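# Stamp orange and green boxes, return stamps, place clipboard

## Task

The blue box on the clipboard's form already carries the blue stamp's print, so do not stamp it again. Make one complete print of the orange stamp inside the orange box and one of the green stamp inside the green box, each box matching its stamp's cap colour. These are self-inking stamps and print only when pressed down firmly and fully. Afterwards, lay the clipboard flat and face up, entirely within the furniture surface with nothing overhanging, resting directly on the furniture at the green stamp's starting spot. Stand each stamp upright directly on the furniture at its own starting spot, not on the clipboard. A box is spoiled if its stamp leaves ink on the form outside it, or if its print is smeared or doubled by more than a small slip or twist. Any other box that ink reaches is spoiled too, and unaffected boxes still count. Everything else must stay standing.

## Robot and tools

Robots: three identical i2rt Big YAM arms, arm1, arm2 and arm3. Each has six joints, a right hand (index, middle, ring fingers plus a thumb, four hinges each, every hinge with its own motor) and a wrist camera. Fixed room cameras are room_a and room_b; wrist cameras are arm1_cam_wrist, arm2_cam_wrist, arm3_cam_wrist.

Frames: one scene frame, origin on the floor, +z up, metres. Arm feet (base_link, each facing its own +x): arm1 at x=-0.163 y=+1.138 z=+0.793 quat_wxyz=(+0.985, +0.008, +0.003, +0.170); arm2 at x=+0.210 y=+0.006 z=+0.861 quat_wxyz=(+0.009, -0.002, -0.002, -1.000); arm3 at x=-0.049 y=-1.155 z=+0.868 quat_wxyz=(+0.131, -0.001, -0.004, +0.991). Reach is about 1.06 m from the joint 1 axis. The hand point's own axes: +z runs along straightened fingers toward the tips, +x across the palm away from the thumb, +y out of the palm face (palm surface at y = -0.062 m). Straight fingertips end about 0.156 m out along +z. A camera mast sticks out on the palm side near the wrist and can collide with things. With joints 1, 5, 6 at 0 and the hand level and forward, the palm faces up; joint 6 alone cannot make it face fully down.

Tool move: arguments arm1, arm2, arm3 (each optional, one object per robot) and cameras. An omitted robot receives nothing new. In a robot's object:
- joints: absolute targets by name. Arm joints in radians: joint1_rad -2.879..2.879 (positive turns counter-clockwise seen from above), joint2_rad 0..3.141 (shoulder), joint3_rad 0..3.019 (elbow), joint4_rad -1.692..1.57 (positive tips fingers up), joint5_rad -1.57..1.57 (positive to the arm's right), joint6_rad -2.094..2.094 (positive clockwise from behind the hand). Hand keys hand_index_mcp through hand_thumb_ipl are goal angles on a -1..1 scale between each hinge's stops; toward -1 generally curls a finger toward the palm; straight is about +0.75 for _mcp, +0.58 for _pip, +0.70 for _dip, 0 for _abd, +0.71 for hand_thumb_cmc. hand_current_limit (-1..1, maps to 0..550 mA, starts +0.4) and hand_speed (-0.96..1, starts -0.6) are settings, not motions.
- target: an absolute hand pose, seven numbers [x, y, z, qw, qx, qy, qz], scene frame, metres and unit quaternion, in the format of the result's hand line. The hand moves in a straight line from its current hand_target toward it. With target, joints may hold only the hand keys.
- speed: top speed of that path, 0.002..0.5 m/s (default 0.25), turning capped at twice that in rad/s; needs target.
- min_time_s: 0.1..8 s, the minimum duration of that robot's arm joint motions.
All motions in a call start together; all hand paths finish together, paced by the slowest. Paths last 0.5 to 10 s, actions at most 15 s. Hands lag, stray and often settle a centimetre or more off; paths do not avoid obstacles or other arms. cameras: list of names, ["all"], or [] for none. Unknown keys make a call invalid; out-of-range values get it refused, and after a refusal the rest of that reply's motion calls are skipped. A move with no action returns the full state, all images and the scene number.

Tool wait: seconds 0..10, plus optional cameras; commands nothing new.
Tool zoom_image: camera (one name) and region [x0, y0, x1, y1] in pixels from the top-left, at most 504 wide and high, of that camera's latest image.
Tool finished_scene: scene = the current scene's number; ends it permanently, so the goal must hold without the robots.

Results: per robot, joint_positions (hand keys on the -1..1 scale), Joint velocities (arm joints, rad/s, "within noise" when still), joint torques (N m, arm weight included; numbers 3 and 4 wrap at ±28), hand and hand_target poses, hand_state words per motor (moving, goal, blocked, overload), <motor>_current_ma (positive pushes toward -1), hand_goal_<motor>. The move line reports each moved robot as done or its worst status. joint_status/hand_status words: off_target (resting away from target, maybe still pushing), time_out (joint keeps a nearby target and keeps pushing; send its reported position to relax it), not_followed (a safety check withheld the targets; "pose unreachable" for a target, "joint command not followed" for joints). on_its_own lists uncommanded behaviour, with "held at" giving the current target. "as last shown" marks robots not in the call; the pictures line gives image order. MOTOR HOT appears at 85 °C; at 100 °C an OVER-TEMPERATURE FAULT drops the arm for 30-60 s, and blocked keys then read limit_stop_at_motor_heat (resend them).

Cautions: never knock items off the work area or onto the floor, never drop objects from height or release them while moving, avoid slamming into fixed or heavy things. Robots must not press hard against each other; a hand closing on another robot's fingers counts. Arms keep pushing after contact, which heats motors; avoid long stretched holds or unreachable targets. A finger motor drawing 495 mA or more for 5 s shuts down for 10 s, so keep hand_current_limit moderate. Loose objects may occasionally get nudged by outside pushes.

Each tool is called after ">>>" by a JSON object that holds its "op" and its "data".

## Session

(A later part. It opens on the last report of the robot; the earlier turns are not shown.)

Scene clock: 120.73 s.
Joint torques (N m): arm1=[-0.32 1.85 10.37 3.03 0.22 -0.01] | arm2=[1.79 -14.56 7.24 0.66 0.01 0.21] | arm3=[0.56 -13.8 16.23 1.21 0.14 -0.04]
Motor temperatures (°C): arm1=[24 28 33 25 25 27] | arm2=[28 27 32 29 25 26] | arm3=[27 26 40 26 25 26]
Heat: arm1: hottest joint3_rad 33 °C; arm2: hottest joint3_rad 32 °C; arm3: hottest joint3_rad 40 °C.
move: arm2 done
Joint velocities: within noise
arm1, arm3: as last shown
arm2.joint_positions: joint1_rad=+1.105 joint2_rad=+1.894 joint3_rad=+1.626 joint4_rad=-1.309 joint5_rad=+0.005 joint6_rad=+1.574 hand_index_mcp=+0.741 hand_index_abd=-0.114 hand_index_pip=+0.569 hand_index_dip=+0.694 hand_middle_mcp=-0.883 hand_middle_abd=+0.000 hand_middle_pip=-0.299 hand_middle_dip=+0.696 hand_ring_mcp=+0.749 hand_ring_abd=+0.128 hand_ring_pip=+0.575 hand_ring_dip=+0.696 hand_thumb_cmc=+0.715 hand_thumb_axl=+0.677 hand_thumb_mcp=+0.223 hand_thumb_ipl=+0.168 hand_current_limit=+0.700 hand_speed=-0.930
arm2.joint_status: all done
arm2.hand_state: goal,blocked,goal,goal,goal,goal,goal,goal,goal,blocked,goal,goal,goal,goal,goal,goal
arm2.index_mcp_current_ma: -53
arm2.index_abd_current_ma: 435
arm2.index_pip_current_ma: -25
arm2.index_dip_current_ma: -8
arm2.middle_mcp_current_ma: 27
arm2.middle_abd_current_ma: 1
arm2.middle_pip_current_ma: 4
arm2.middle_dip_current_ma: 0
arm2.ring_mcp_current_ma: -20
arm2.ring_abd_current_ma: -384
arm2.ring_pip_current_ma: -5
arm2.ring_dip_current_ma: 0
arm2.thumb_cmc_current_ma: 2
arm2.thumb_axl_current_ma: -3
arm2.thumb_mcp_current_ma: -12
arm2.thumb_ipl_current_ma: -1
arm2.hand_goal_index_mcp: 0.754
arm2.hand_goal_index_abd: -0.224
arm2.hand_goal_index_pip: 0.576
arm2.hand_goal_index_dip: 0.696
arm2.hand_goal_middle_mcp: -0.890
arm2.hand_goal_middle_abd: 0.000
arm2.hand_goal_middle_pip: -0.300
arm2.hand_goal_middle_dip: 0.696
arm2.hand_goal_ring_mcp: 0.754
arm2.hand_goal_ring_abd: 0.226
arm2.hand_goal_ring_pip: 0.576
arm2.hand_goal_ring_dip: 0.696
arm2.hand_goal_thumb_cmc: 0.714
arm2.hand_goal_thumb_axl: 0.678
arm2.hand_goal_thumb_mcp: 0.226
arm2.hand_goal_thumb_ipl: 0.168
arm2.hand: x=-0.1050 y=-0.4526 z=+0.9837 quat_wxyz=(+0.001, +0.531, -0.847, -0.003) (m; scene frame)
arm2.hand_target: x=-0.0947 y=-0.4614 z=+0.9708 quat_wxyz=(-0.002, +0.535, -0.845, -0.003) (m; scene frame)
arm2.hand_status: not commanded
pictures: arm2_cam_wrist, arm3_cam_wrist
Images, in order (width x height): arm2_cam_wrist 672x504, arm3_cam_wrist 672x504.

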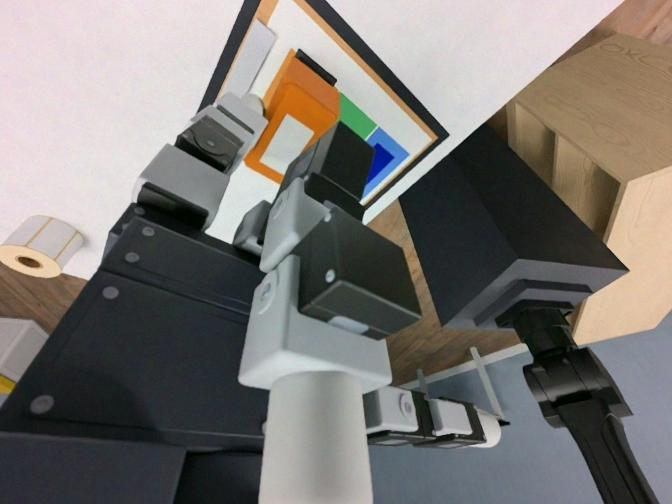

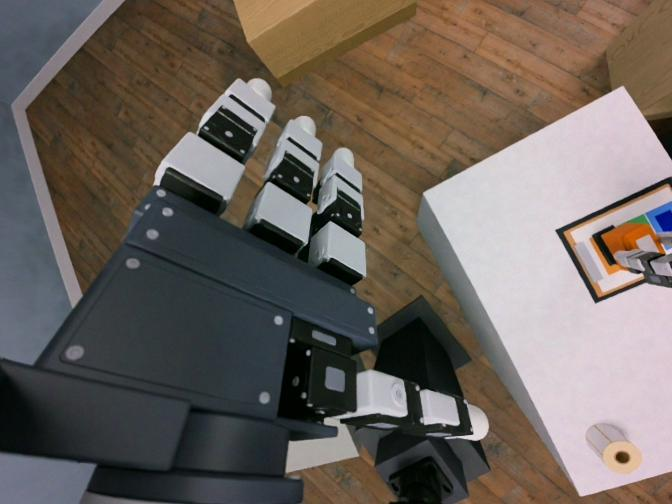

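>>> {"op": "move", "data": {"arm2": {"joints": {"joint1_rad": 1.1275, "joint2_rad": 1.9135, "joint3_rad": 1.687, "joint4_rad": -1.2895, "joint6_rad": 1.585}, "min_time_s": 1.2}, "cameras": ["arm2_cam_wrist", "arm3_cam_wrist"]}}

>>> {"op": "zoom_image", "data": {"camera": "arm2_cam_wrist", "region": [220, 20, 440, 200]}}

>>> {"op": "zoom_image", "data": {"camera": "arm3_cam_wrist", "region": [540, 160, 672, 310]}}

Scene clock: 122.67 s.
Joint torques (N m): arm1=[-0.21 1.79 10.41 3.03 0.22 -0.01] | arm2=[1.73 -14.8 12.01 0.69 0.01 0.18] | arm3=[0.56 -13.86 16.24 1.21 0.14 -0.03]
Motor temperatures (°C): arm1=[24 28 33 25 25 27] | arm2=[28 27 32 29 25 26] | arm3=[27 26 40 26 25 26]
Heat: arm1: hottest joint3_rad 33 °C; arm2: hottest joint3_rad 32 °C; arm3: hottest joint3_rad 40 °C.
move: arm2 done
Joint velocities: within noise
arm1, arm3: as last shown
arm2.joint_positions: joint1_rad=+1.107 joint2_rad=+1.896 joint3_rad=+1.632 joint4_rad=-1.309 joint5_rad=+0.005 joint6_rad=+1.574 hand_index_mcp=+0.736 hand_index_abd=-0.114 hand_index_pip=+0.566 hand_index_dip=+0.692 hand_middle_mcp=-0.883 hand_middle_abd=+0.000 hand_middle_pip=-0.299 hand_middle_dip=+0.696 hand_ring_mcp=+0.756 hand_ring_abd=+0.129 hand_ring_pip=+0.576 hand_ring_dip=+0.696 hand_thumb_cmc=+0.715 hand_thumb_axl=+0.677 hand_thumb_mcp=+0.223 hand_thumb_ipl=+0.168 hand_current_limit=+0.700 hand_speed=-0.930
arm2.joint_status: all done
arm2.hand_state: goal,blocked,goal,goal,goal,goal,goal,goal,goal,blocked,goal,goal,goal,goal,goal,goal
arm2.index_mcp_current_ma: -77
arm2.index_abd_current_ma: 435
arm2.index_pip_current_ma: -39
arm2.index_dip_current_ma: -15
arm2.middle_mcp_current_ma: 27
arm2.middle_abd_current_ma: 1
arm2.middle_pip_current_ma: 4
arm2.middle_dip_current_ma: 0
arm2.ring_mcp_current_ma: 7
arm2.ring_abd_current_ma: -380
arm2.ring_pip_current_ma: 1
arm2.ring_dip_current_ma: 0
arm2.thumb_cmc_current_ma: 2
arm2.thumb_axl_current_ma: -3
arm2.thumb_mcp_current_ma: -12
arm2.thumb_ipl_current_ma: -1
arm2.hand_goal_index_mcp: 0.754
arm2.hand_goal_index_abd: -0.224
arm2.hand_goal_index_pip: 0.576
arm2.hand_goal_index_dip: 0.696
arm2.hand_goal_middle_mcp: -0.890
arm2.hand_goal_middle_abd: 0.000
arm2.hand_goal_middle_pip: -0.300
arm2.hand_goal_middle_dip: 0.696
arm2.hand_goal_ring_mcp: 0.754
arm2.hand_goal_ring_abd: 0.226
arm2.hand_goal_ring_pip: 0.576
arm2.hand_goal_ring_dip: 0.696
arm2.hand_goal_thumb_cmc: 0.714
arm2.hand_goal_thumb_axl: 0.678
arm2.hand_goal_thumb_mcp: 0.226
arm2.hand_goal_thumb_ipl: 0.168
arm2.hand: x=-0.1053 y=-0.4549 z=+0.9843 quat_wxyz=(+0.003, +0.532, -0.847, -0.002) (m; scene frame)
arm2.hand_target: x=-0.1041 y=-0.4824 z=+0.9939 quat_wxyz=(+0.026, +0.536, -0.844, +0.015) (m; scene frame)
arm2.hand_status: not commanded
pictures: arm2_cam_wrist, arm3_cam_wrist
Images, in order (width x height): arm2_cam_wrist 672x504, arm3_cam_wrist 672x504.

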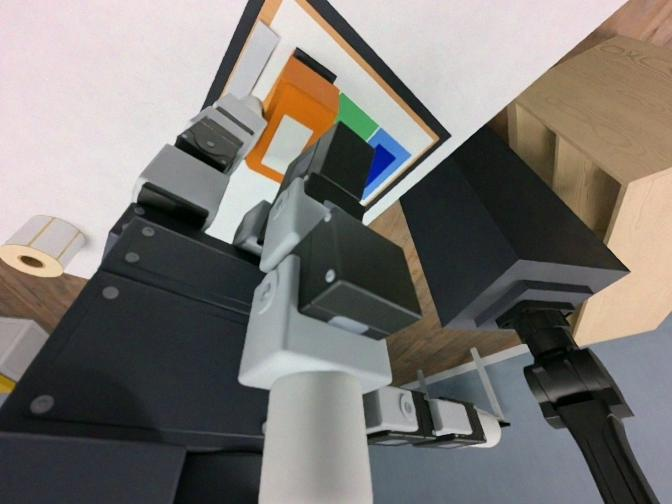

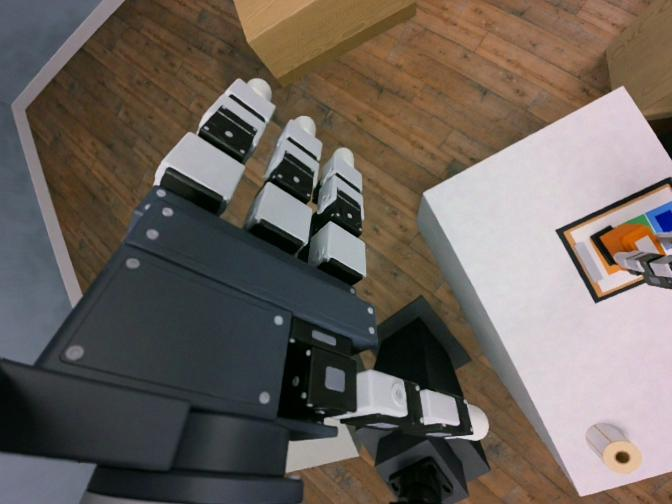

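Scaled by 2.291 from the camera's 672x504 image, which has a finer 960x720 frame.

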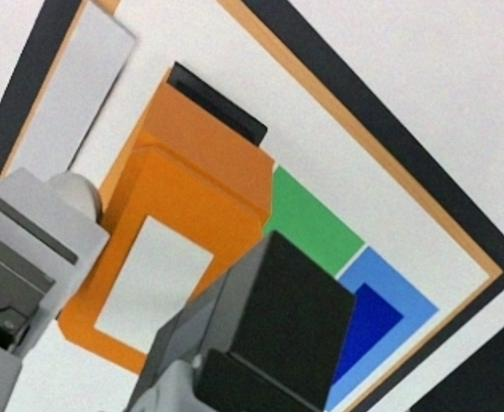

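Scaled by 3.360 from the camera's 672x504 image, which has a finer 960x720 frame.

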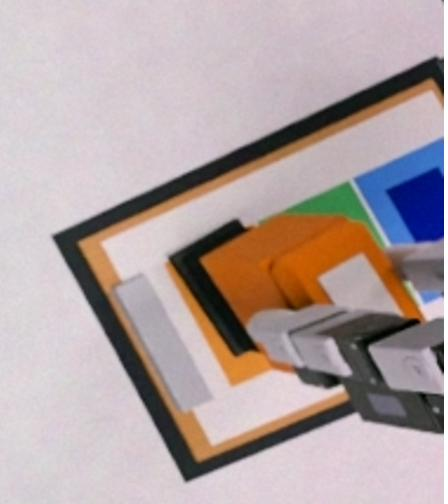

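>>> {"op": "move", "data": {"arm2": {"joints": {"joint3_rad": 1.702, "joint4_rad": -1.30}, "min_time_s": 1.0}, "cameras": ["arm2_cam_wrist", "arm3_cam_wrist"]}}

>>> {"op": "zoom_image", "data": {"camera": "arm2_cam_wrist", "region": [220, 20, 440, 200]}}

>>> {"op": "zoom_image", "data": {"camera": "arm3_cam_wrist", "region": [540, 160, 672, 310]}}

Scene clock: 124.57 s.
Joint torques (N m): arm1=[-0.32 1.79 10.39 3.02 0.22 -0.02] | arm2=[1.38 -15.44 12.16 0.32 0.08 0.18] | arm3=[0.56 -13.8 16.23 1.21 0.14 -0.04]
Motor temperatures (°C): arm1=[24 28 33 25 25 27] | arm2=[28 27 32 29 25 26] | arm3=[27 26 40 26 25 26]
Heat: arm1: hottest joint3_rad 33 °C; arm2: hottest joint3_rad 32 °C; arm3: hottest joint3_rad 40 °C.
move: arm2 done
Joint velocities: within noise
arm1, arm3: as last shown
arm2.joint_positions: joint1_rad=+1.110 joint2_rad=+1.903 joint3_rad=+1.645 joint4_rad=-1.309 joint5_rad=+0.003 joint6_rad=+1.574 hand_index_mcp=+0.742 hand_index_abd=-0.114 hand_index_pip=+0.568 hand_index_dip=+0.691 hand_middle_mcp=-0.883 hand_middle_abd=+0.000 hand_middle_pip=-0.299 hand_middle_dip=+0.696 hand_ring_mcp=+0.758 hand_ring_abd=+0.129 hand_ring_pip=+0.578 hand_ring_dip=+0.696 hand_thumb_cmc=+0.715 hand_thumb_axl=+0.677 hand_thumb_mcp=+0.223 hand_thumb_ipl=+0.168 hand_current_limit=+0.700 hand_speed=-0.930
arm2.joint_status: all done
arm2.hand_state: goal,blocked,goal,goal,goal,goal,goal,goal,goal,blocked,goal,goal,goal,goal,goal,goal
arm2.index_mcp_current_ma: -49
arm2.index_abd_current_ma: 435
arm2.index_pip_current_ma: -29
arm2.index_dip_current_ma: -16
arm2.middle_mcp_current_ma: 27
arm2.middle_abd_current_ma: 1
arm2.middle_pip_current_ma: 4
arm2.middle_dip_current_ma: 0
arm2.ring_mcp_current_ma: 15
arm2.ring_abd_current_ma: -379
arm2.ring_pip_current_ma: 7
arm2.ring_dip_current_ma: 1
arm2.thumb_cmc_current_ma: 2
arm2.thumb_axl_current_ma: -3
arm2.thumb_mcp_current_ma: -12
arm2.thumb_ipl_current_ma: -1
arm2.hand_goal_index_mcp: 0.754
arm2.hand_goal_index_abd: -0.224
arm2.hand_goal_index_pip: 0.576
arm2.hand_goal_index_dip: 0.696
arm2.hand_goal_middle_mcp: -0.890
arm2.hand_goal_middle_abd: 0.000
arm2.hand_goal_middle_pip: -0.300
arm2.hand_goal_middle_dip: 0.696
arm2.hand_goal_ring_mcp: 0.754
arm2.hand_goal_ring_abd: 0.226
arm2.hand_goal_ring_pip: 0.576
arm2.hand_goal_ring_dip: 0.696
arm2.hand_goal_thumb_cmc: 0.714
arm2.hand_goal_thumb_axl: 0.678
arm2.hand_goal_thumb_mcp: 0.226
arm2.hand_goal_thumb_ipl: 0.168
arm2.hand: x=-0.1053 y=-0.4604 z=+0.9857 quat_wxyz=(+0.006, +0.533, -0.846, +0.001) (m; scene frame)
arm2.hand_target: x=-0.1051 y=-0.4845 z=+0.9995 quat_wxyz=(+0.028, +0.536, -0.844, +0.016) (m; scene frame)
arm2.hand_status: not commanded
pictures: arm2_cam_wrist, arm3_cam_wrist
Images, in order (width x height): arm2_cam_wrist 672x504, arm3_cam_wrist 672x504.

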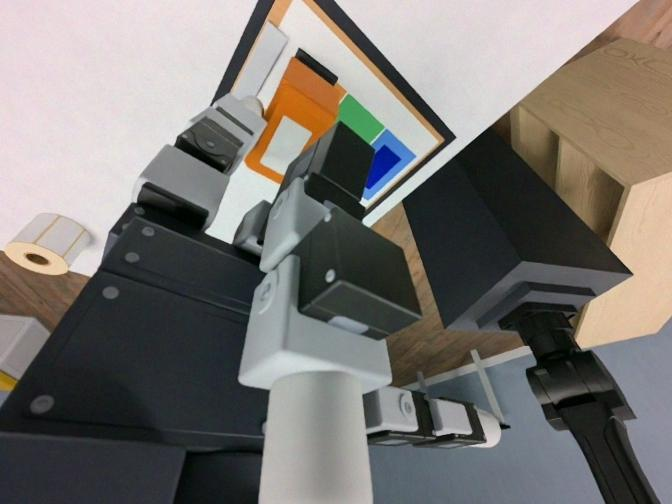

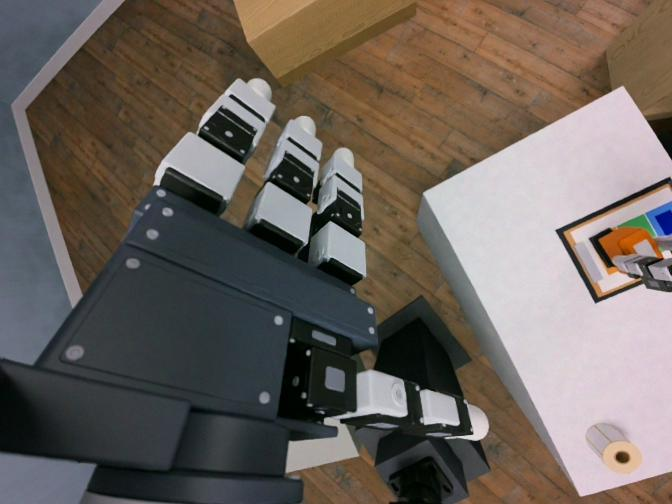

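Scaled by 2.291 from the camera's 672x504 image, which has a finer 960x720 frame.

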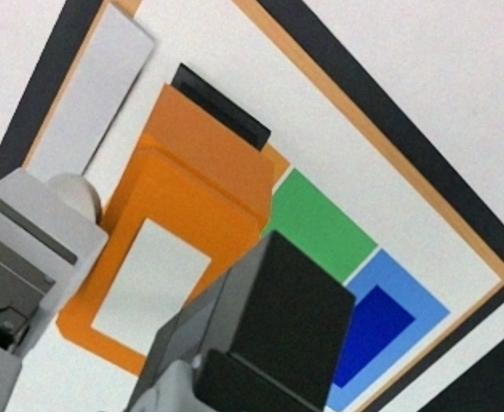

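Scaled by 3.360 from the camera's 672x504 image, which has a finer 960x720 frame.

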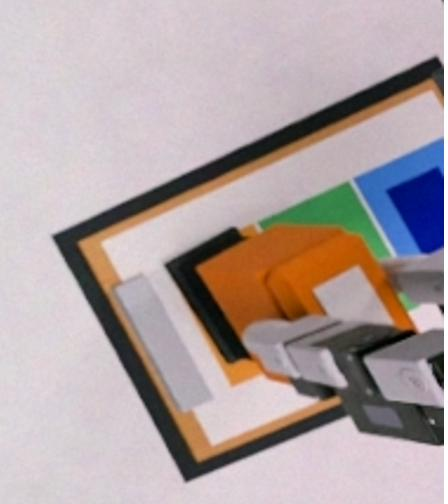

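>>> {"op": "move", "data": {"arm2": {"joints": {"joint1_rad": 1.134, "joint2_rad": 1.871, "joint3_rad": 1.705, "joint4_rad": -1.336, "joint6_rad": 1.670}, "min_time_s": 1.5}, "cameras": ["arm2_cam_wrist", "arm3_cam_wrist"]}}

>>> {"op": "zoom_image", "data": {"camera": "arm2_cam_wrist", "region": [220, 20, 440, 200]}}

>>> {"op": "zoom_image", "data": {"camera": "arm3_cam_wrist", "region": [540, 160, 672, 310]}}

Scene clock: 127.30 s.
Joint torques (N m): arm1=[-0.26 1.9 10.39 3 0.22 -0.02] | arm2=[1.26 -18.02 12.15 -0.42 0.09 0.2] | arm3=[0.62 -13.8 16.23 1.21 0.14 -0.04]
Motor temperatures (°C): arm1=[24 28 33 25 25 27] | arm2=[28 27 32 29 25 26] | arm3=[27 26 41 26 25 26]
Heat: arm1: hottest joint3_rad 33 °C; arm2: hottest joint3_rad 32 °C; arm3: hottest joint3_rad 41 °C.
move: arm2 done
Joint velocities: within noise
arm1, arm3: as last shown
arm2.joint_positions: joint1_rad=+1.118 joint2_rad=+1.896 joint3_rad=+1.649 joint4_rad=-1.325 joint5_rad=+0.003 joint6_rad=+1.657 hand_index_mcp=+0.748 hand_index_abd=-0.114 hand_index_pip=+0.572 hand_index_dip=+0.693 hand_middle_mcp=-0.883 hand_middle_abd=+0.000 hand_middle_pip=-0.299 hand_middle_dip=+0.696 hand_ring_mcp=+0.756 hand_ring_abd=+0.129 hand_ring_pip=+0.578 hand_ring_dip=+0.696 hand_thumb_cmc=+0.715 hand_thumb_axl=+0.677 hand_thumb_mcp=+0.223 hand_thumb_ipl=+0.168 hand_current_limit=+0.700 hand_speed=-0.930
arm2.joint_status: all done
arm2.hand_state: goal,blocked,goal,goal,goal,goal,goal,goal,goal,blocked,goal,goal,goal,goal,goal,goal
arm2.index_mcp_current_ma: -24
arm2.index_abd_current_ma: 435
arm2.index_pip_current_ma: -15
arm2.index_dip_current_ma: -12
arm2.middle_mcp_current_ma: 27
arm2.middle_abd_current_ma: 1
arm2.middle_pip_current_ma: 4
arm2.middle_dip_current_ma: 0
arm2.ring_mcp_current_ma: 5
arm2.ring_abd_current_ma: -379
arm2.ring_pip_current_ma: 7
arm2.ring_dip_current_ma: 1
arm2.thumb_cmc_current_ma: 2
arm2.thumb_axl_current_ma: -3
arm2.thumb_mcp_current_ma: -12
arm2.thumb_ipl_current_ma: -1
arm2.hand_goal_index_mcp: 0.754
arm2.hand_goal_index_abd: -0.224
arm2.hand_goal_index_pip: 0.576
arm2.hand_goal_index_dip: 0.696
arm2.hand_goal_middle_mcp: -0.890
arm2.hand_goal_middle_abd: 0.000
arm2.hand_goal_middle_pip: -0.300
arm2.hand_goal_middle_dip: 0.696
arm2.hand_goal_ring_mcp: 0.754
arm2.hand_goal_ring_abd: 0.226
arm2.hand_goal_ring_pip: 0.576
arm2.hand_goal_ring_dip: 0.696
arm2.hand_goal_thumb_cmc: 0.714
arm2.hand_goal_thumb_axl: 0.678
arm2.hand_goal_thumb_mcp: 0.226
arm2.hand_goal_thumb_ipl: 0.168
arm2.hand: x=-0.0953 y=-0.4550 z=+0.9907 quat_wxyz=(+0.003, +0.501, -0.865, -0.001) (m; scene frame)
arm2.hand_target: x=-0.0932 y=-0.4730 z=+1.0239 quat_wxyz=(+0.031, +0.502, -0.864, +0.021) (m; scene frame)
arm2.hand_status: not commanded
pictures: arm2_cam_wrist, arm3_cam_wrist
Images, in order (width x height): arm2_cam_wrist 672x504, arm3_cam_wrist 672x504.

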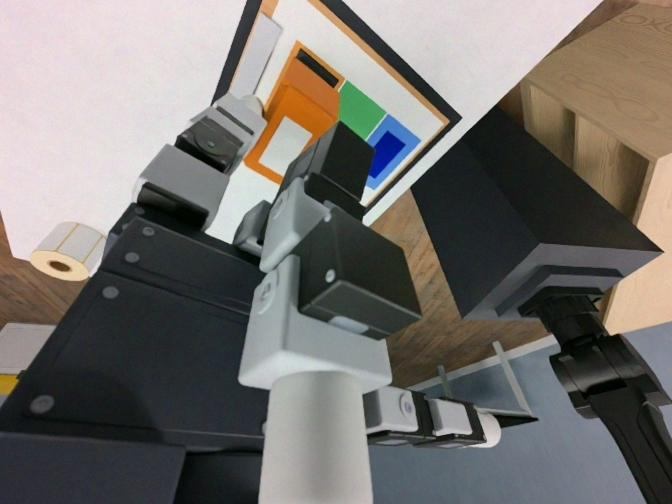

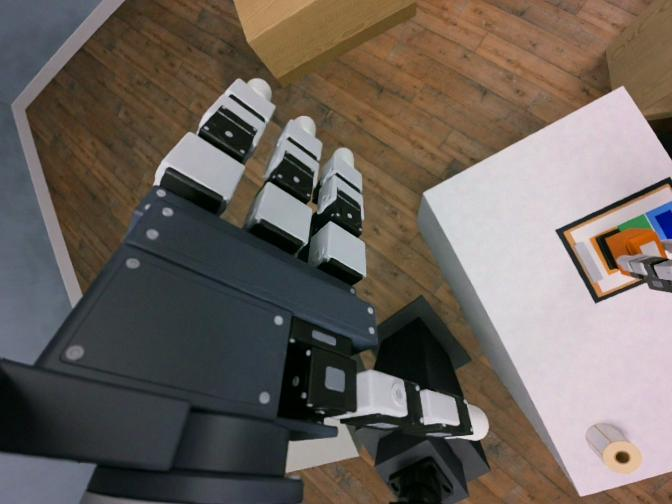

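Scaled by 2.291 from the camera's 672x504 image, which has a finer 960x720 frame.

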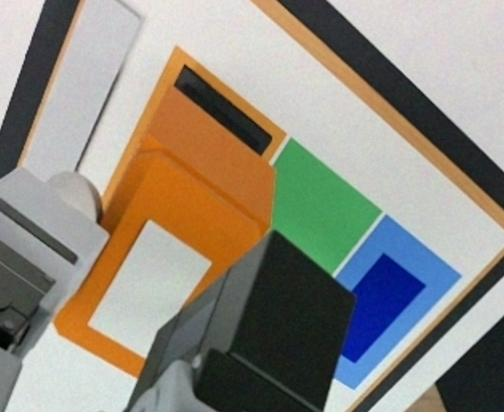

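Scaled by 3.360 from the camera's 672x504 image, which has a finer 960x720 frame.

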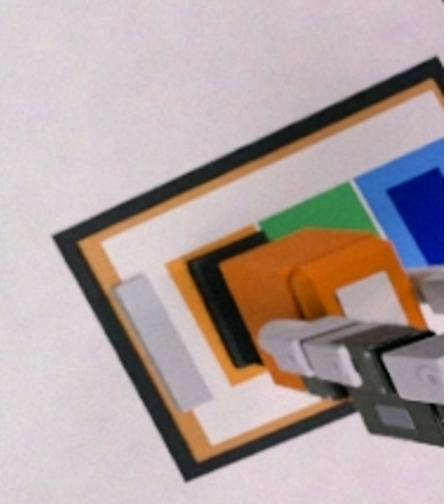

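>>> {"op": "move", "data": {"arm2": {"joints": {"joint1_rad": 1.141, "joint6_rad": 1.696}, "min_time_s": 0.5}}}

>>> {"op": "move", "data": {"arm2": {"joints": {"joint2_rad": 1.909, "joint3_rad": 1.630, "joint4_rad": -1.289}, "min_time_s": 1.5}, "cameras": ["arm2_cam_wrist", "arm3_cam_wrist"]}}

>>> {"op": "zoom_image", "data": {"camera": "arm2_cam_wrist", "region": [220, 20, 440, 200]}}

>>> {"op": "zoom_image", "data": {"camera": "arm3_cam_wrist", "region": [540, 160, 672, 310]}}

Scene clock: 129.57 s.
Joint torques (N m): arm1=[-0.21 1.85 10.36 3.02 0.22 -0.01] | arm2=[1.08 -17.96 12.15 -0.43 0.1 0.21] | arm3=[0.62 -13.8 16.23 1.21 0.14 -0.04]
Motor temperatures (°C): arm1=[24 28 33 25 25 27] | arm2=[28 27 33 29 25 26] | arm3=[27 26 41 26 25 26]
Heat: arm1: hottest joint3_rad 33 °C; arm2: hottest joint3_rad 33 °C; arm3: hottest joint3_rad 41 °C.
move: arm2 done
Joint velocities: within noise
arm1, arm3: as last shown
arm2.joint_positions: joint1_rad=+1.127 joint2_rad=+1.896 joint3_rad=+1.649 joint4_rad=-1.325 joint5_rad=+0.003 joint6_rad=+1.683 hand_index_mcp=+0.748 hand_index_abd=-0.114 hand_index_pip=+0.572 hand_index_dip=+0.693 hand_middle_mcp=-0.883 hand_middle_abd=+0.000 hand_middle_pip=-0.299 hand_middle_dip=+0.696 hand_ring_mcp=+0.756 hand_ring_abd=+0.129 hand_ring_pip=+0.578 hand_ring_dip=+0.696 hand_thumb_cmc=+0.715 hand_thumb_axl=+0.677 hand_thumb_mcp=+0.223 hand_thumb_ipl=+0.168 hand_current_limit=+0.700 hand_speed=-0.930
arm2.joint_status: all done
arm2.hand_state: goal,blocked,goal,goal,goal,goal,goal,goal,goal,blocked,goal,goal,goal,goal,goal,goal
arm2.index_mcp_current_ma: -23
arm2.index_abd_current_ma: 435
arm2.index_pip_current_ma: -14
arm2.index_dip_current_ma: -11
arm2.middle_mcp_current_ma: 27
arm2.middle_abd_current_ma: 1
arm2.middle_pip_current_ma: 4
arm2.middle_dip_current_ma: 0
arm2.ring_mcp_current_ma: 5
arm2.ring_abd_current_ma: -379
arm2.ring_pip_current_ma: 7
arm2.ring_dip_current_ma: 1
arm2.thumb_cmc_current_ma: 2
arm2.thumb_axl_current_ma: -3
arm2.thumb_mcp_current_ma: -12
arm2.thumb_ipl_current_ma: -1
arm2.hand_goal_index_mcp: 0.754
arm2.hand_goal_index_abd: -0.224
arm2.hand_goal_index_pip: 0.576
arm2.hand_goal_index_dip: 0.696
arm2.hand_goal_middle_mcp: -0.890
arm2.hand_goal_middle_abd: 0.000
arm2.hand_goal_middle_pip: -0.300
arm2.hand_goal_middle_dip: 0.696
arm2.hand_goal_ring_mcp: 0.754
arm2.hand_goal_ring_abd: 0.226
arm2.hand_goal_ring_pip: 0.576
arm2.hand_goal_ring_dip: 0.696
arm2.hand_goal_thumb_cmc: 0.714
arm2.hand_goal_thumb_axl: 0.678
arm2.hand_goal_thumb_mcp: 0.226
arm2.hand_goal_thumb_ipl: 0.168
arm2.hand: x=-0.0896 y=-0.4560 z=+0.9907 quat_wxyz=(+0.003, +0.494, -0.870, -0.001) (m; scene frame)
arm2.hand_target: x=-0.0881 y=-0.4736 z=+1.0237 quat_wxyz=(+0.031, +0.494, -0.869, +0.021) (m; scene frame)
arm2.hand_status: not commanded
pictures: none

Scene clock: 131.33 s.
Joint torques (N m): arm1=[-0.32 1.85 10.39 3.02 0.23 -0.02] | arm2=[1.14 -15.15 7.39 0.49 0.06 0.19] | arm3=[0.56 -13.86 16.23 1.21 0.14 -0.04]
Motor temperatures (°C): arm1=[24 28 33 25 25 27] | arm2=[28 27 33 29 25 26] | arm3=[27 26 41 26 25 26]
Heat: arm1: hottest joint3_rad 33 °C; arm2: hottest joint3_rad 33 °C; arm3: hottest joint3_rad 41 °C.
move: arm2 done
Joint velocities: within noise
arm1, arm3: as last shown
arm2.joint_positions: joint1_rad=+1.127 joint2_rad=+1.896 joint3_rad=+1.633 joint4_rad=-1.302 joint5_rad=+0.003 joint6_rad=+1.684 hand_index_mcp=+0.748 hand_index_abd=-0.114 hand_index_pip=+0.572 hand_index_dip=+0.693 hand_middle_mcp=-0.883 hand_middle_abd=+0.000 hand_middle_pip=-0.299 hand_middle_dip=+0.696 hand_ring_mcp=+0.749 hand_ring_abd=+0.129 hand_ring_pip=+0.575 hand_ring_dip=+0.696 hand_thumb_cmc=+0.715 hand_thumb_axl=+0.677 hand_thumb_mcp=+0.223 hand_thumb_ipl=+0.168 hand_current_limit=+0.700 hand_speed=-0.930
arm2.joint_status: all done
arm2.hand_state: goal,blocked,goal,goal,goal,goal,goal,goal,goal,blocked,goal,goal,goal,goal,goal,goal
arm2.index_mcp_current_ma: -22
arm2.index_abd_current_ma: 435
arm2.index_pip_current_ma: -14
arm2.index_dip_current_ma: -11
arm2.middle_mcp_current_ma: 27
arm2.middle_abd_current_ma: 1
arm2.middle_pip_current_ma: 4
arm2.middle_dip_current_ma: 0
arm2.ring_mcp_current_ma: -19
arm2.ring_abd_current_ma: -379
arm2.ring_pip_current_ma: -4
arm2.ring_dip_current_ma: 0
arm2.thumb_cmc_current_ma: 2
arm2.thumb_axl_current_ma: -3
arm2.thumb_mcp_current_ma: -12
arm2.thumb_ipl_current_ma: -1
arm2.hand_goal_index_mcp: 0.754
arm2.hand_goal_index_abd: -0.224
arm2.hand_goal_index_pip: 0.576
arm2.hand_goal_index_dip: 0.696
arm2.hand_goal_middle_mcp: -0.890
arm2.hand_goal_middle_abd: 0.000
arm2.hand_goal_middle_pip: -0.300
arm2.hand_goal_middle_dip: 0.696
arm2.hand_goal_ring_mcp: 0.754
arm2.hand_goal_ring_abd: 0.226
arm2.hand_goal_ring_pip: 0.576
arm2.hand_goal_ring_dip: 0.696
arm2.hand_goal_thumb_cmc: 0.714
arm2.hand_goal_thumb_axl: 0.678
arm2.hand_goal_thumb_mcp: 0.226
arm2.hand_goal_thumb_ipl: 0.168
arm2.hand: x=-0.0899 y=-0.4563 z=+0.9845 quat_wxyz=(+0.006, +0.494, -0.870, +0.001) (m; scene frame)
arm2.hand_target: x=-0.0831 y=-0.4618 z=+0.9763 quat_wxyz=(+0.004, +0.494, -0.869, +0.001) (m; scene frame)
arm2.hand_status: not commanded
pictures: arm2_cam_wrist, arm3_cam_wrist
Images, in order (width x height): arm2_cam_wrist 672x504, arm3_cam_wrist 672x504.

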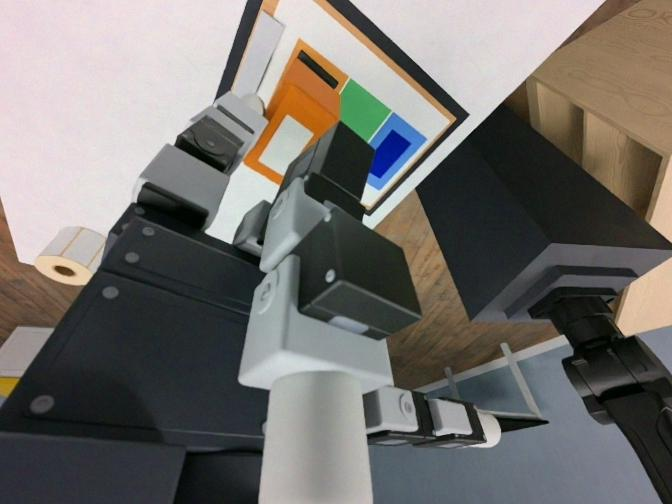

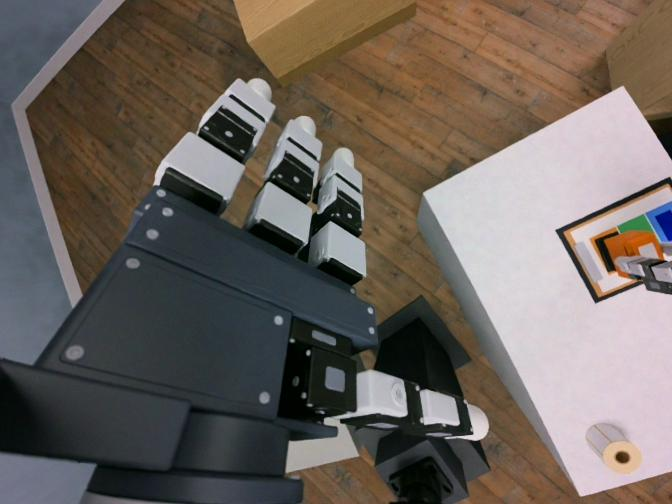

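Scaled by 2.291 from the camera's 672x504 image, which has a finer 960x720 frame.

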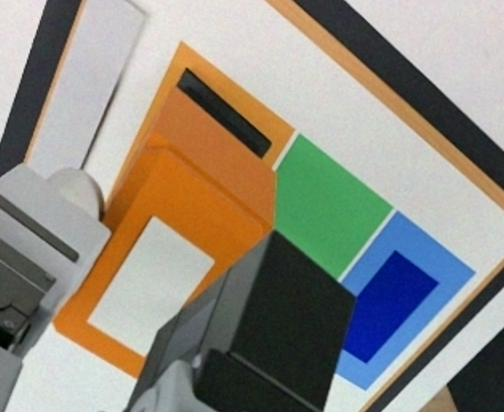

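Scaled by 3.360 from the camera's 672x504 image, which has a finer 960x720 frame.

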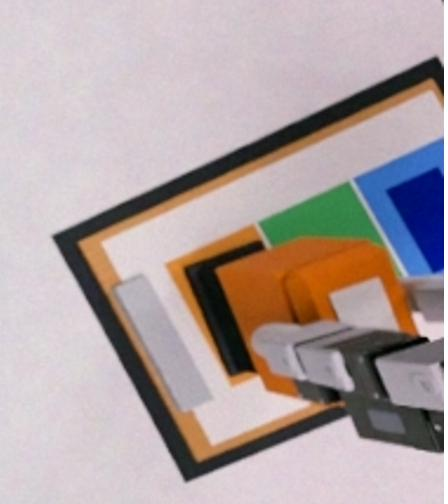

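>>> {"op": "move", "data": {"arm2": {"joints": {"joint3_rad": 1.616, "joint4_rad": -1.276}, "min_time_s": 1.0}, "cameras": ["arm2_cam_wrist", "arm3_cam_wrist"]}}

>>> {"op": "zoom_image", "data": {"camera": "arm3_cam_wrist", "region": [540, 160, 672, 310]}}

Scene clock: 132.83 s.
Joint torques (N m): arm1=[-0.26 1.73 10.39 3.02 0.21 -0.02] | arm2=[1.14 -15.15 6.95 0.65 -0.18 0.19] | arm3=[0.56 -13.8 16.21 1.21 0.14 -0.04]
Motor temperatures (°C): arm1=[24 28 33 25 25 27] | arm2=[28 27 32 29 25 26] | arm3=[27 26 41 26 25 26]
Heat: arm1: hottest joint3_rad 33 °C; arm2: hottest joint3_rad 32 °C; arm3: hottest joint3_rad 41 °C.
move: arm2 done
Joint velocities: within noise
arm1.joint_positions: joint1_rad=+2.502 joint2_rad=+0.294 joint3_rad=+0.686 joint4_rad=-0.986 joint5_rad=-0.050 joint6_rad=+1.110 hand_index_mcp=+0.755 hand_index_abd=+0.001 hand_index_pip=+0.577 hand_index_dip=+0.696 hand_middle_mcp=+0.755 hand_middle_abd=+0.001 hand_middle_pip=+0.577 hand_middle_dip=+0.696 hand_ring_mcp=+0.755 hand_ring_abd=+0.001 hand_ring_pip=+0.577 hand_ring_dip=+0.696 hand_thumb_cmc=+0.715 hand_thumb_axl=+0.677 hand_thumb_mcp=+0.225 hand_thumb_ipl=+0.168 hand_current_limit=+0.400 hand_speed=-0.600
arm1.joint_status: not commanded
arm1.hand_state: goal,goal,goal,goal,goal,goal,goal,goal,goal,goal,goal,goal,goal,goal,goal,goal
arm1.index_mcp_current_ma: 1
arm1.index_abd_current_ma: 0
arm1.index_pip_current_ma: 0
arm1.index_dip_current_ma: 0
arm1.middle_mcp_current_ma: 1
arm1.middle_abd_current_ma: 0
arm1.middle_pip_current_ma: 0
arm1.middle_dip_current_ma: 0
arm1.ring_mcp_current_ma: 1
arm1.ring_abd_current_ma: 0
arm1.ring_pip_current_ma: 0
arm1.ring_dip_current_ma: 0
arm1.thumb_cmc_current_ma: 0
arm1.thumb_axl_current_ma: 0
arm1.thumb_mcp_current_ma: 0
arm1.thumb_ipl_current_ma: 0
arm1.hand_goal_index_mcp: 0.754
arm1.hand_goal_index_abd: 0.000
arm1.hand_goal_index_pip: 0.576
arm1.hand_goal_index_dip: 0.696
arm1.hand_goal_middle_mcp: 0.754
arm1.hand_goal_middle_abd: 0.000
arm1.hand_goal_middle_pip: 0.576
arm1.hand_goal_middle_dip: 0.696
arm1.hand_goal_ring_mcp: 0.754
arm1.hand_goal_ring_abd: 0.000
arm1.hand_goal_ring_pip: 0.576
arm1.hand_goal_ring_dip: 0.696
arm1.hand_goal_thumb_cmc: 0.714
arm1.hand_goal_thumb_axl: 0.678
arm1.hand_goal_thumb_mcp: 0.226
arm1.hand_goal_thumb_ipl: 0.168
arm1.hand: x=-0.3774 y=+1.2809 z=+1.1214 quat_wxyz=(-0.447, -0.086, +0.876, +0.160) (m; scene frame)
arm1.hand_target: x=-0.3780 y=+1.2784 z=+1.1299 quat_wxyz=(-0.462, -0.085, +0.868, +0.161) (m; scene frame)
arm1.hand_status: not commanded
arm2.joint_positions: joint1_rad=+1.127 joint2_rad=+1.896 joint3_rad=+1.625 joint4_rad=-1.294 joint5_rad=+0.010 joint6_rad=+1.684 hand_index_mcp=+0.739 hand_index_abd=-0.114 hand_index_pip=+0.568 hand_index_dip=+0.693 hand_middle_mcp=-0.883 hand_middle_abd=+0.000 hand_middle_pip=-0.299 hand_middle_dip=+0.696 hand_ring_mcp=+0.741 hand_ring_abd=+0.129 hand_ring_pip=+0.570 hand_ring_dip=+0.694 hand_thumb_cmc=+0.715 hand_thumb_axl=+0.677 hand_thumb_mcp=+0.223 hand_thumb_ipl=+0.168 hand_current_limit=+0.700 hand_speed=-0.930
arm2.joint_status: all done
arm2.hand_state: goal,blocked,goal,goal,goal,goal,goal,goal,goal,blocked,goal,goal,goal,goal,goal,goal
arm2.index_mcp_current_ma: -61
arm2.index_abd_current_ma: 435
arm2.index_pip_current_ma: -30
arm2.index_dip_current_ma: -11
arm2.middle_mcp_current_ma: 27
arm2.middle_abd_current_ma: 1
arm2.middle_pip_current_ma: 4
arm2.middle_dip_current_ma: 0
arm2.ring_mcp_current_ma: -51
arm2.ring_abd_current_ma: -379
arm2.ring_pip_current_ma: -20
arm2.ring_dip_current_ma: -7
arm2.thumb_cmc_current_ma: 2
arm2.thumb_axl_current_ma: -3
arm2.thumb_mcp_current_ma: -12
arm2.thumb_ipl_current_ma: -1
arm2.hand_goal_index_mcp: 0.754
arm2.hand_goal_index_abd: -0.224
arm2.hand_goal_index_pip: 0.576
arm2.hand_goal_index_dip: 0.696
arm2.hand_goal_middle_mcp: -0.890
arm2.hand_goal_middle_abd: 0.000
arm2.hand_goal_middle_pip: -0.300
arm2.hand_goal_middle_dip: 0.696
arm2.hand_goal_ring_mcp: 0.754
arm2.hand_goal_ring_abd: 0.226
arm2.hand_goal_ring_pip: 0.576
arm2.hand_goal_ring_dip: 0.696
arm2.hand_goal_thumb_cmc: 0.714
arm2.hand_goal_thumb_axl: 0.678
arm2.hand_goal_thumb_mcp: 0.226
arm2.hand_goal_thumb_ipl: 0.168
arm2.hand: x=-0.0905 y=-0.4550 z=+0.9818 quat_wxyz=(+0.008, +0.494, -0.870, -0.001) (m; scene frame)
arm2.hand_target: x=-0.0824 y=-0.4602 z=+0.9712 quat_wxyz=(+0.004, +0.494, -0.869, +0.001) (m; scene frame)
arm2.hand_status: not commanded
arm3.joint_positions: joint1_rad=-0.453 joint2_rad=+1.347 joint3_rad=+1.634 joint4_rad=-0.983 joint5_rad=+0.015 joint6_rad=+1.042 hand_index_mcp=+0.755 hand_index_abd=+0.000 hand_index_pip=+0.577 hand_index_dip=+0.696 hand_middle_mcp=+0.756 hand_middle_abd=+0.000 hand_middle_pip=+0.577 hand_middle_dip=+0.696 hand_ring_mcp=+0.756 hand_ring_abd=+0.000 hand_ring_pip=+0.577 hand_ring_dip=+0.696 hand_thumb_cmc=+0.715 hand_thumb_axl=+0.677 hand_thumb_mcp=+0.225 hand_thumb_ipl=+0.168 hand_current_limit=+0.400 hand_speed=-0.600
arm3.joint_status: not commanded
arm3.hand_state: goal,goal,goal,goal,goal,goal,goal,goal,goal,goal,goal,goal,goal,goal,goal,goal
arm3.index_mcp_current_ma: 2
arm3.index_abd_current_ma: 0
arm3.index_pip_current_ma: 1
arm3.index_dip_current_ma: 0
arm3.middle_mcp_current_ma: 3
arm3.middle_abd_current_ma: 0
arm3.middle_pip_current_ma: 1
arm3.middle_dip_current_ma: 0
arm3.ring_mcp_current_ma: 3
arm3.ring_abd_current_ma: 0
arm3.ring_pip_current_ma: 1
arm3.ring_dip_current_ma: 0
arm3.thumb_cmc_current_ma: 2
arm3.thumb_axl_current_ma: -1
arm3.thumb_mcp_current_ma: -2
arm3.thumb_ipl_current_ma: -1
arm3.hand_goal_index_mcp: 0.754
arm3.hand_goal_index_abd: 0.000
arm3.hand_goal_index_pip: 0.576
arm3.hand_goal_index_dip: 0.696
arm3.hand_goal_middle_mcp: 0.754
arm3.hand_goal_middle_abd: 0.000
arm3.hand_goal_middle_pip: 0.576
arm3.hand_goal_middle_dip: 0.696
arm3.hand_goal_ring_mcp: 0.754
arm3.hand_goal_ring_abd: 0.000
arm3.hand_goal_ring_pip: 0.576
arm3.hand_goal_ring_dip: 0.696
arm3.hand_goal_thumb_cmc: 0.714
arm3.hand_goal_thumb_axl: 0.678
arm3.hand_goal_thumb_mcp: 0.226
arm3.hand_goal_thumb_ipl: 0.168
arm3.hand: x=-0.4257 y=-0.7152 z=+1.3526 quat_wxyz=(-0.339, +0.086, +0.901, +0.256) (m; scene frame)
arm3.hand_target: x=-0.4266 y=-0.7165 z=+1.3735 quat_wxyz=(-0.348, +0.086, +0.896, +0.263) (m; scene frame)
arm3.hand_status: not commanded
pictures: arm2_cam_wrist, arm3_cam_wrist
Images, in order (width x height): arm2_cam_wrist 672x504, arm3_cam_wrist 672x504.

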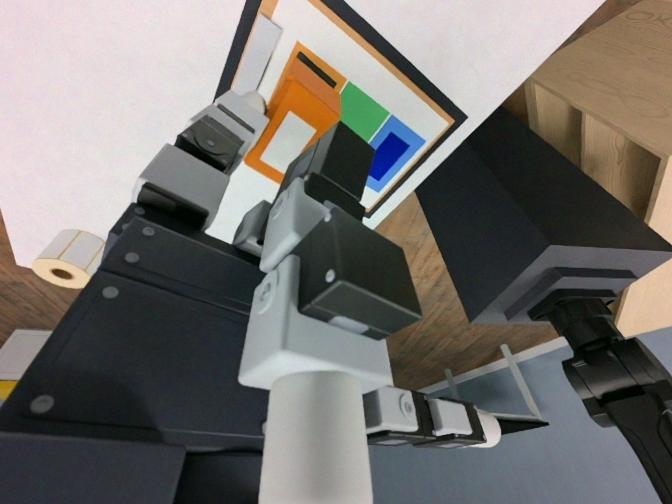

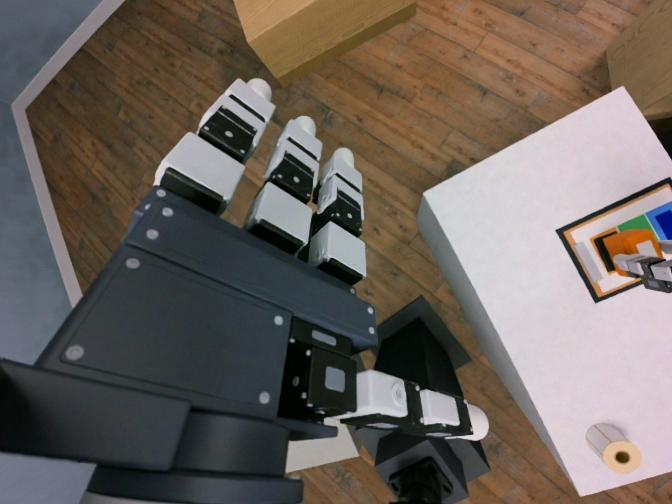

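Scaled by 3.360 from the camera's 672x504 image, which has a finer 960x720 frame.

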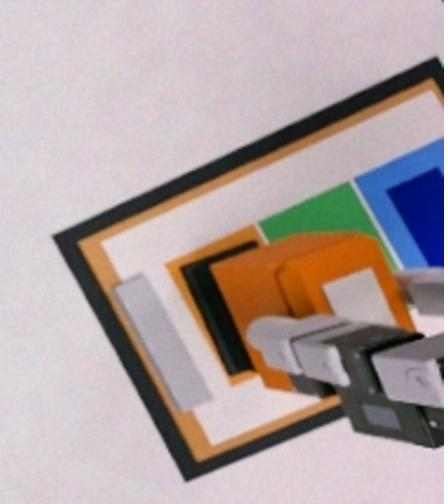

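>>> {"op": "move", "data": {"arm2": {"joints": {"hand_index_abd": 0.07, "hand_ring_abd": -0.07}}, "cameras": ["arm2_cam_wrist", "arm3_cam_wrist"]}}

>>> {"op": "zoom_image", "data": {"camera": "arm3_cam_wrist", "region": [540, 160, 672, 310]}}

>>> {"op": "zoom_image", "data": {"camera": "arm2_cam_wrist", "region": [220, 20, 440, 200]}}

Scene clock: 134.50 s.
Joint torques (N m): arm1=[-0.32 1.79 10.37 3.02 0.22 -0.02] | arm2=[1.08 -15.15 7.35 0.42 0.07 0.19] | arm3=[0.56 -13.8 16.23 1.21 0.14 -0.04]
Motor temperatures (°C): arm1=[24 28 33 25 25 27] | arm2=[28 27 32 29 25 26] | arm3=[27 26 41 26 25 26]
Heat: arm1: hottest joint3_rad 33 °C; arm2: hottest joint3_rad 32 °C; arm3: hottest joint3_rad 41 °C.
move: arm2 done
Joint velocities: within noise
arm1, arm3: as last shown
arm2.joint_positions: joint1_rad=+1.127 joint2_rad=+1.896 joint3_rad=+1.619 joint4_rad=-1.288 joint5_rad=+0.003 joint6_rad=+1.684 hand_index_mcp=+0.749 hand_index_abd=+0.066 hand_index_pip=+0.573 hand_index_dip=+0.693 hand_middle_mcp=-0.883 hand_middle_abd=+0.000 hand_middle_pip=-0.299 hand_middle_dip=+0.696 hand_ring_mcp=+0.749 hand_ring_abd=-0.067 hand_ring_pip=+0.573 hand_ring_dip=+0.694 hand_thumb_cmc=+0.715 hand_thumb_axl=+0.677 hand_thumb_mcp=+0.223 hand_thumb_ipl=+0.168 hand_current_limit=+0.700 hand_speed=-0.930
arm2.joint_status: all done
arm2.hand_state: goal,goal,goal,goal,goal,goal,goal,goal,goal,goal,goal,goal,goal,goal,goal,goal
arm2.index_mcp_current_ma: -18
arm2.index_abd_current_ma: -12
arm2.index_pip_current_ma: -11
arm2.index_dip_current_ma: -9
arm2.middle_mcp_current_ma: 27
arm2.middle_abd_current_ma: 1
arm2.middle_pip_current_ma: 4
arm2.middle_dip_current_ma: 0
arm2.ring_mcp_current_ma: -20
arm2.ring_abd_current_ma: 10
arm2.ring_pip_current_ma: -10
arm2.ring_dip_current_ma: -7
arm2.thumb_cmc_current_ma: 2
arm2.thumb_axl_current_ma: -3
arm2.thumb_mcp_current_ma: -12
arm2.thumb_ipl_current_ma: -1
arm2.hand_goal_index_mcp: 0.754
arm2.hand_goal_index_abd: 0.070
arm2.hand_goal_index_pip: 0.576
arm2.hand_goal_index_dip: 0.696
arm2.hand_goal_middle_mcp: -0.890
arm2.hand_goal_middle_abd: 0.000
arm2.hand_goal_middle_pip: -0.300
arm2.hand_goal_middle_dip: 0.696
arm2.hand_goal_ring_mcp: 0.754
arm2.hand_goal_ring_abd: -0.070
arm2.hand_goal_ring_pip: 0.576
arm2.hand_goal_ring_dip: 0.696
arm2.hand_goal_thumb_cmc: 0.714
arm2.hand_goal_thumb_axl: 0.678
arm2.hand_goal_thumb_mcp: 0.226
arm2.hand_goal_thumb_ipl: 0.168
arm2.hand: x=-0.0894 y=-0.4551 z=+0.9793 quat_wxyz=(+0.006, +0.494, -0.870, +0.001) (m; scene frame)
arm2.hand_target: x=-0.0824 y=-0.4601 z=+0.9712 quat_wxyz=(+0.004, +0.494, -0.869, +0.001) (m; scene frame)
arm2.hand_status: not commanded
pictures: arm2_cam_wrist, arm3_cam_wrist
Images, in order (width x height): arm2_cam_wrist 672x504, arm3_cam_wrist 672x504.

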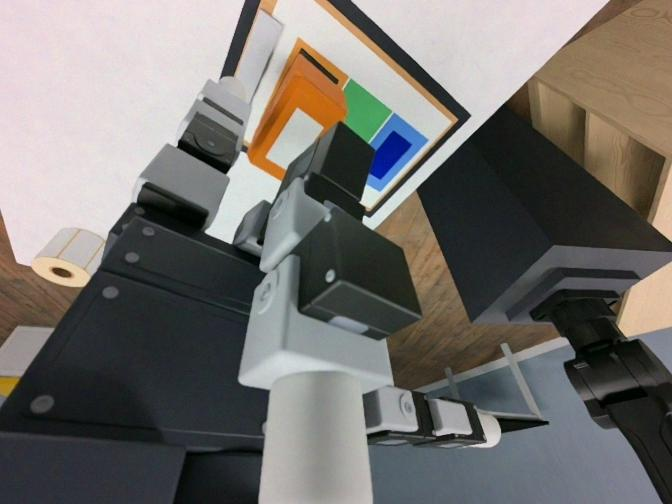

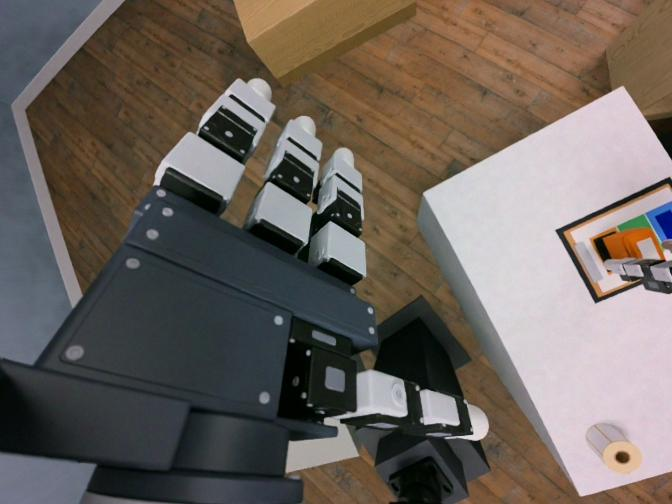

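Scaled by 3.360 from the camera's 672x504 image, which has a finer 960x720 frame.

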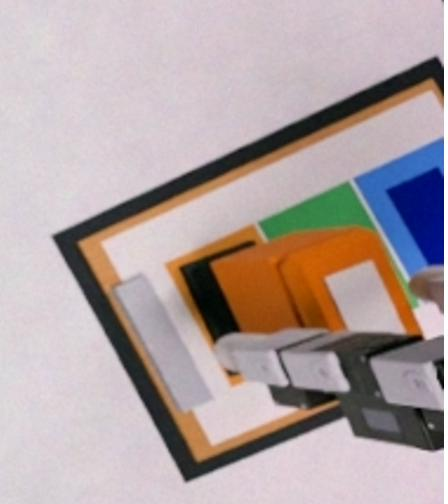

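Scaled by 2.291 from the camera's 672x504 image, which has a finer 960x720 frame.

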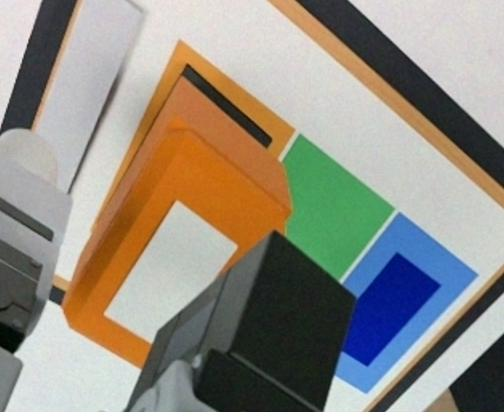

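>>> {"op": "move", "data": {"arm2": {"joints": {"joint2_rad": 1.834, "joint3_rad": 1.8265, "joint4_rad": -1.497}, "min_time_s": 2.5}, "cameras": ["arm2_cam_wrist", "arm3_cam_wrist", "room_b"]}}

>>> {"op": "zoom_image", "data": {"camera": "arm3_cam_wrist", "region": [540, 160, 672, 310]}}

>>> {"op": "zoom_image", "data": {"camera": "room_b", "region": [340, 210, 410, 280]}}

Scene clock: 138.30 s.
Joint torques (N m): arm1=[-0.32 1.85 10.37 3 0.22 -0.01] | arm2=[1.14 -16.79 11.84 -0.38 0.07 0.19] | arm3=[0.62 -13.86 16.21 1.2 0.15 -0.04]
Motor temperatures (°C): arm1=[24 28 33 25 25 27] | arm2=[28 27 33 29 25 26] | arm3=[27 26 41 26 25 25]
Heat: arm1: hottest joint3_rad 33 °C; arm2: hottest joint3_rad 33 °C; arm3: hottest joint3_rad 41 °C.
move: arm2 done
Joint velocities: within noise
arm1, arm3: as last shown
arm2.joint_positions: joint1_rad=+1.127 joint2_rad=+1.846 joint3_rad=+1.777 joint4_rad=-1.487 joint5_rad=+0.003 joint6_rad=+1.684 hand_index_mcp=+0.749 hand_index_abd=+0.066 hand_index_pip=+0.573 hand_index_dip=+0.693 hand_middle_mcp=-0.883 hand_middle_abd=+0.000 hand_middle_pip=-0.299 hand_middle_dip=+0.696 hand_ring_mcp=+0.749 hand_ring_abd=-0.067 hand_ring_pip=+0.573 hand_ring_dip=+0.694 hand_thumb_cmc=+0.715 hand_thumb_axl=+0.677 hand_thumb_mcp=+0.223 hand_thumb_ipl=+0.168 hand_current_limit=+0.700 hand_speed=-0.930
arm2.joint_status: all done
arm2.hand_state: goal,goal,goal,goal,goal,goal,goal,goal,goal,goal,goal,goal,goal,goal,goal,goal
arm2.index_mcp_current_ma: -18
arm2.index_abd_current_ma: -11
arm2.index_pip_current_ma: -11
arm2.index_dip_current_ma: -9
arm2.middle_mcp_current_ma: 27
arm2.middle_abd_current_ma: 1
arm2.middle_pip_current_ma: 4
arm2.middle_dip_current_ma: 0
arm2.ring_mcp_current_ma: -20
arm2.ring_abd_current_ma: 9
arm2.ring_pip_current_ma: -10
arm2.ring_dip_current_ma: -7
arm2.thumb_cmc_current_ma: 2
arm2.thumb_axl_current_ma: -3
arm2.thumb_mcp_current_ma: -12
arm2.thumb_ipl_current_ma: -1
arm2.hand_goal_index_mcp: 0.754
arm2.hand_goal_index_abd: 0.070
arm2.hand_goal_index_pip: 0.576
arm2.hand_goal_index_dip: 0.696
arm2.hand_goal_middle_mcp: -0.890
arm2.hand_goal_middle_abd: 0.000
arm2.hand_goal_middle_pip: -0.300
arm2.hand_goal_middle_dip: 0.696
arm2.hand_goal_ring_mcp: 0.754
arm2.hand_goal_ring_abd: -0.070
arm2.hand_goal_ring_pip: 0.576
arm2.hand_goal_ring_dip: 0.696
arm2.hand_goal_thumb_cmc: 0.714
arm2.hand_goal_thumb_axl: 0.678
arm2.hand_goal_thumb_mcp: 0.226
arm2.hand_goal_thumb_ipl: 0.168
arm2.hand: x=-0.0886 y=-0.4538 z=+1.0662 quat_wxyz=(+0.010, +0.493, -0.870, +0.004) (m; scene frame)
arm2.hand_target: x=-0.0847 y=-0.4658 z=+1.0903 quat_wxyz=(+0.030, +0.494, -0.869, +0.020) (m; scene frame)
arm2.hand_status: not commanded
pictures: arm2_cam_wrist, arm3_cam_wrist, room_b
Images, in order (width x height): arm2_cam_wrist 672x504, arm3_cam_wrist 672x504, room_b 672x504.

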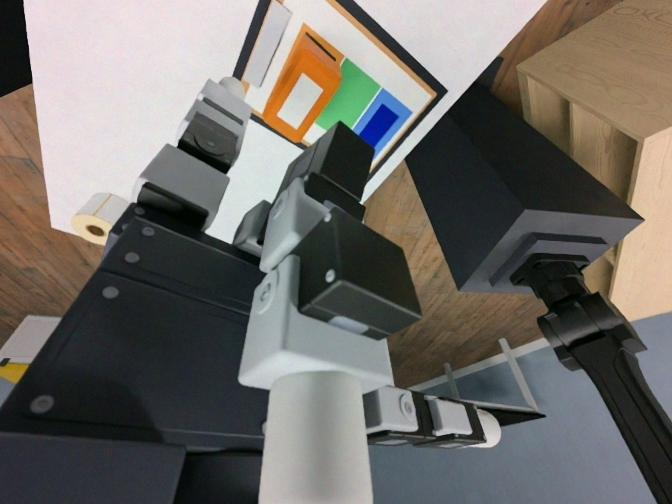

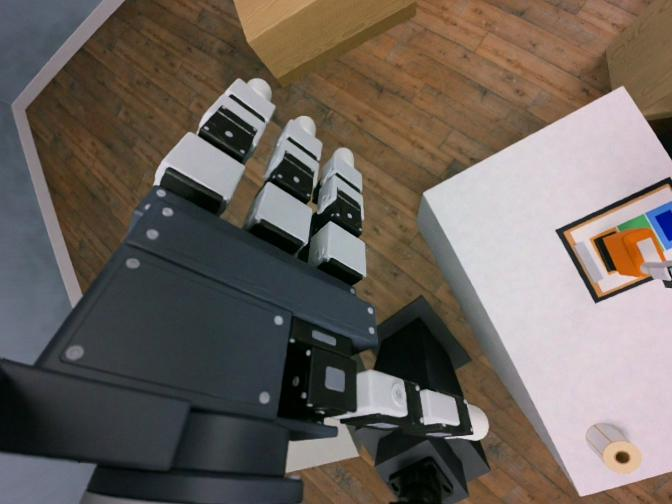

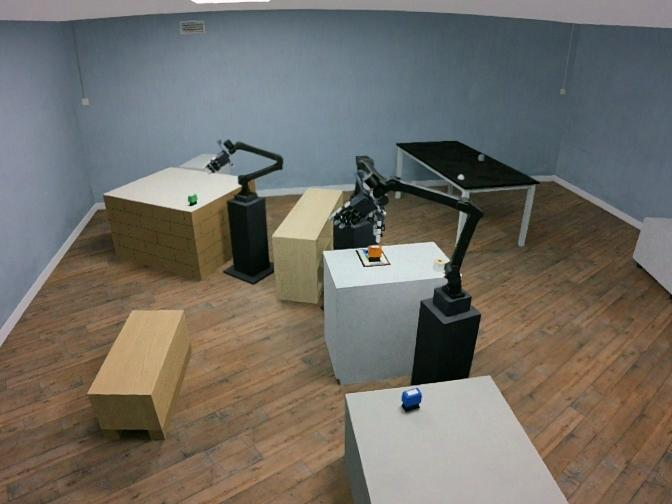

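Scaled by 3.360 from the camera's 672x504 image, which has a finer 960x720 frame.

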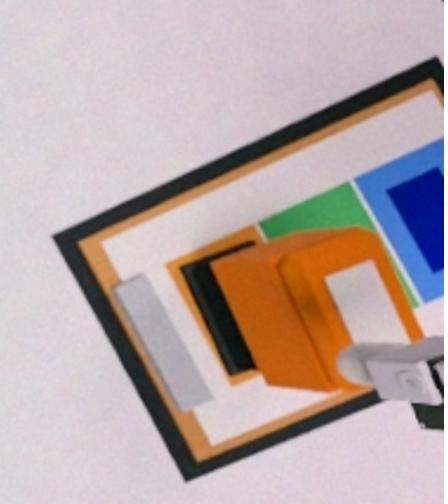

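Scaled by 7.200 from the camera's 672x504 image, which has a finer 960x720 frame.

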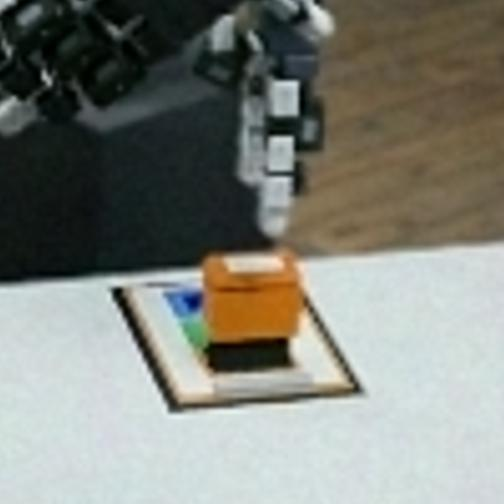

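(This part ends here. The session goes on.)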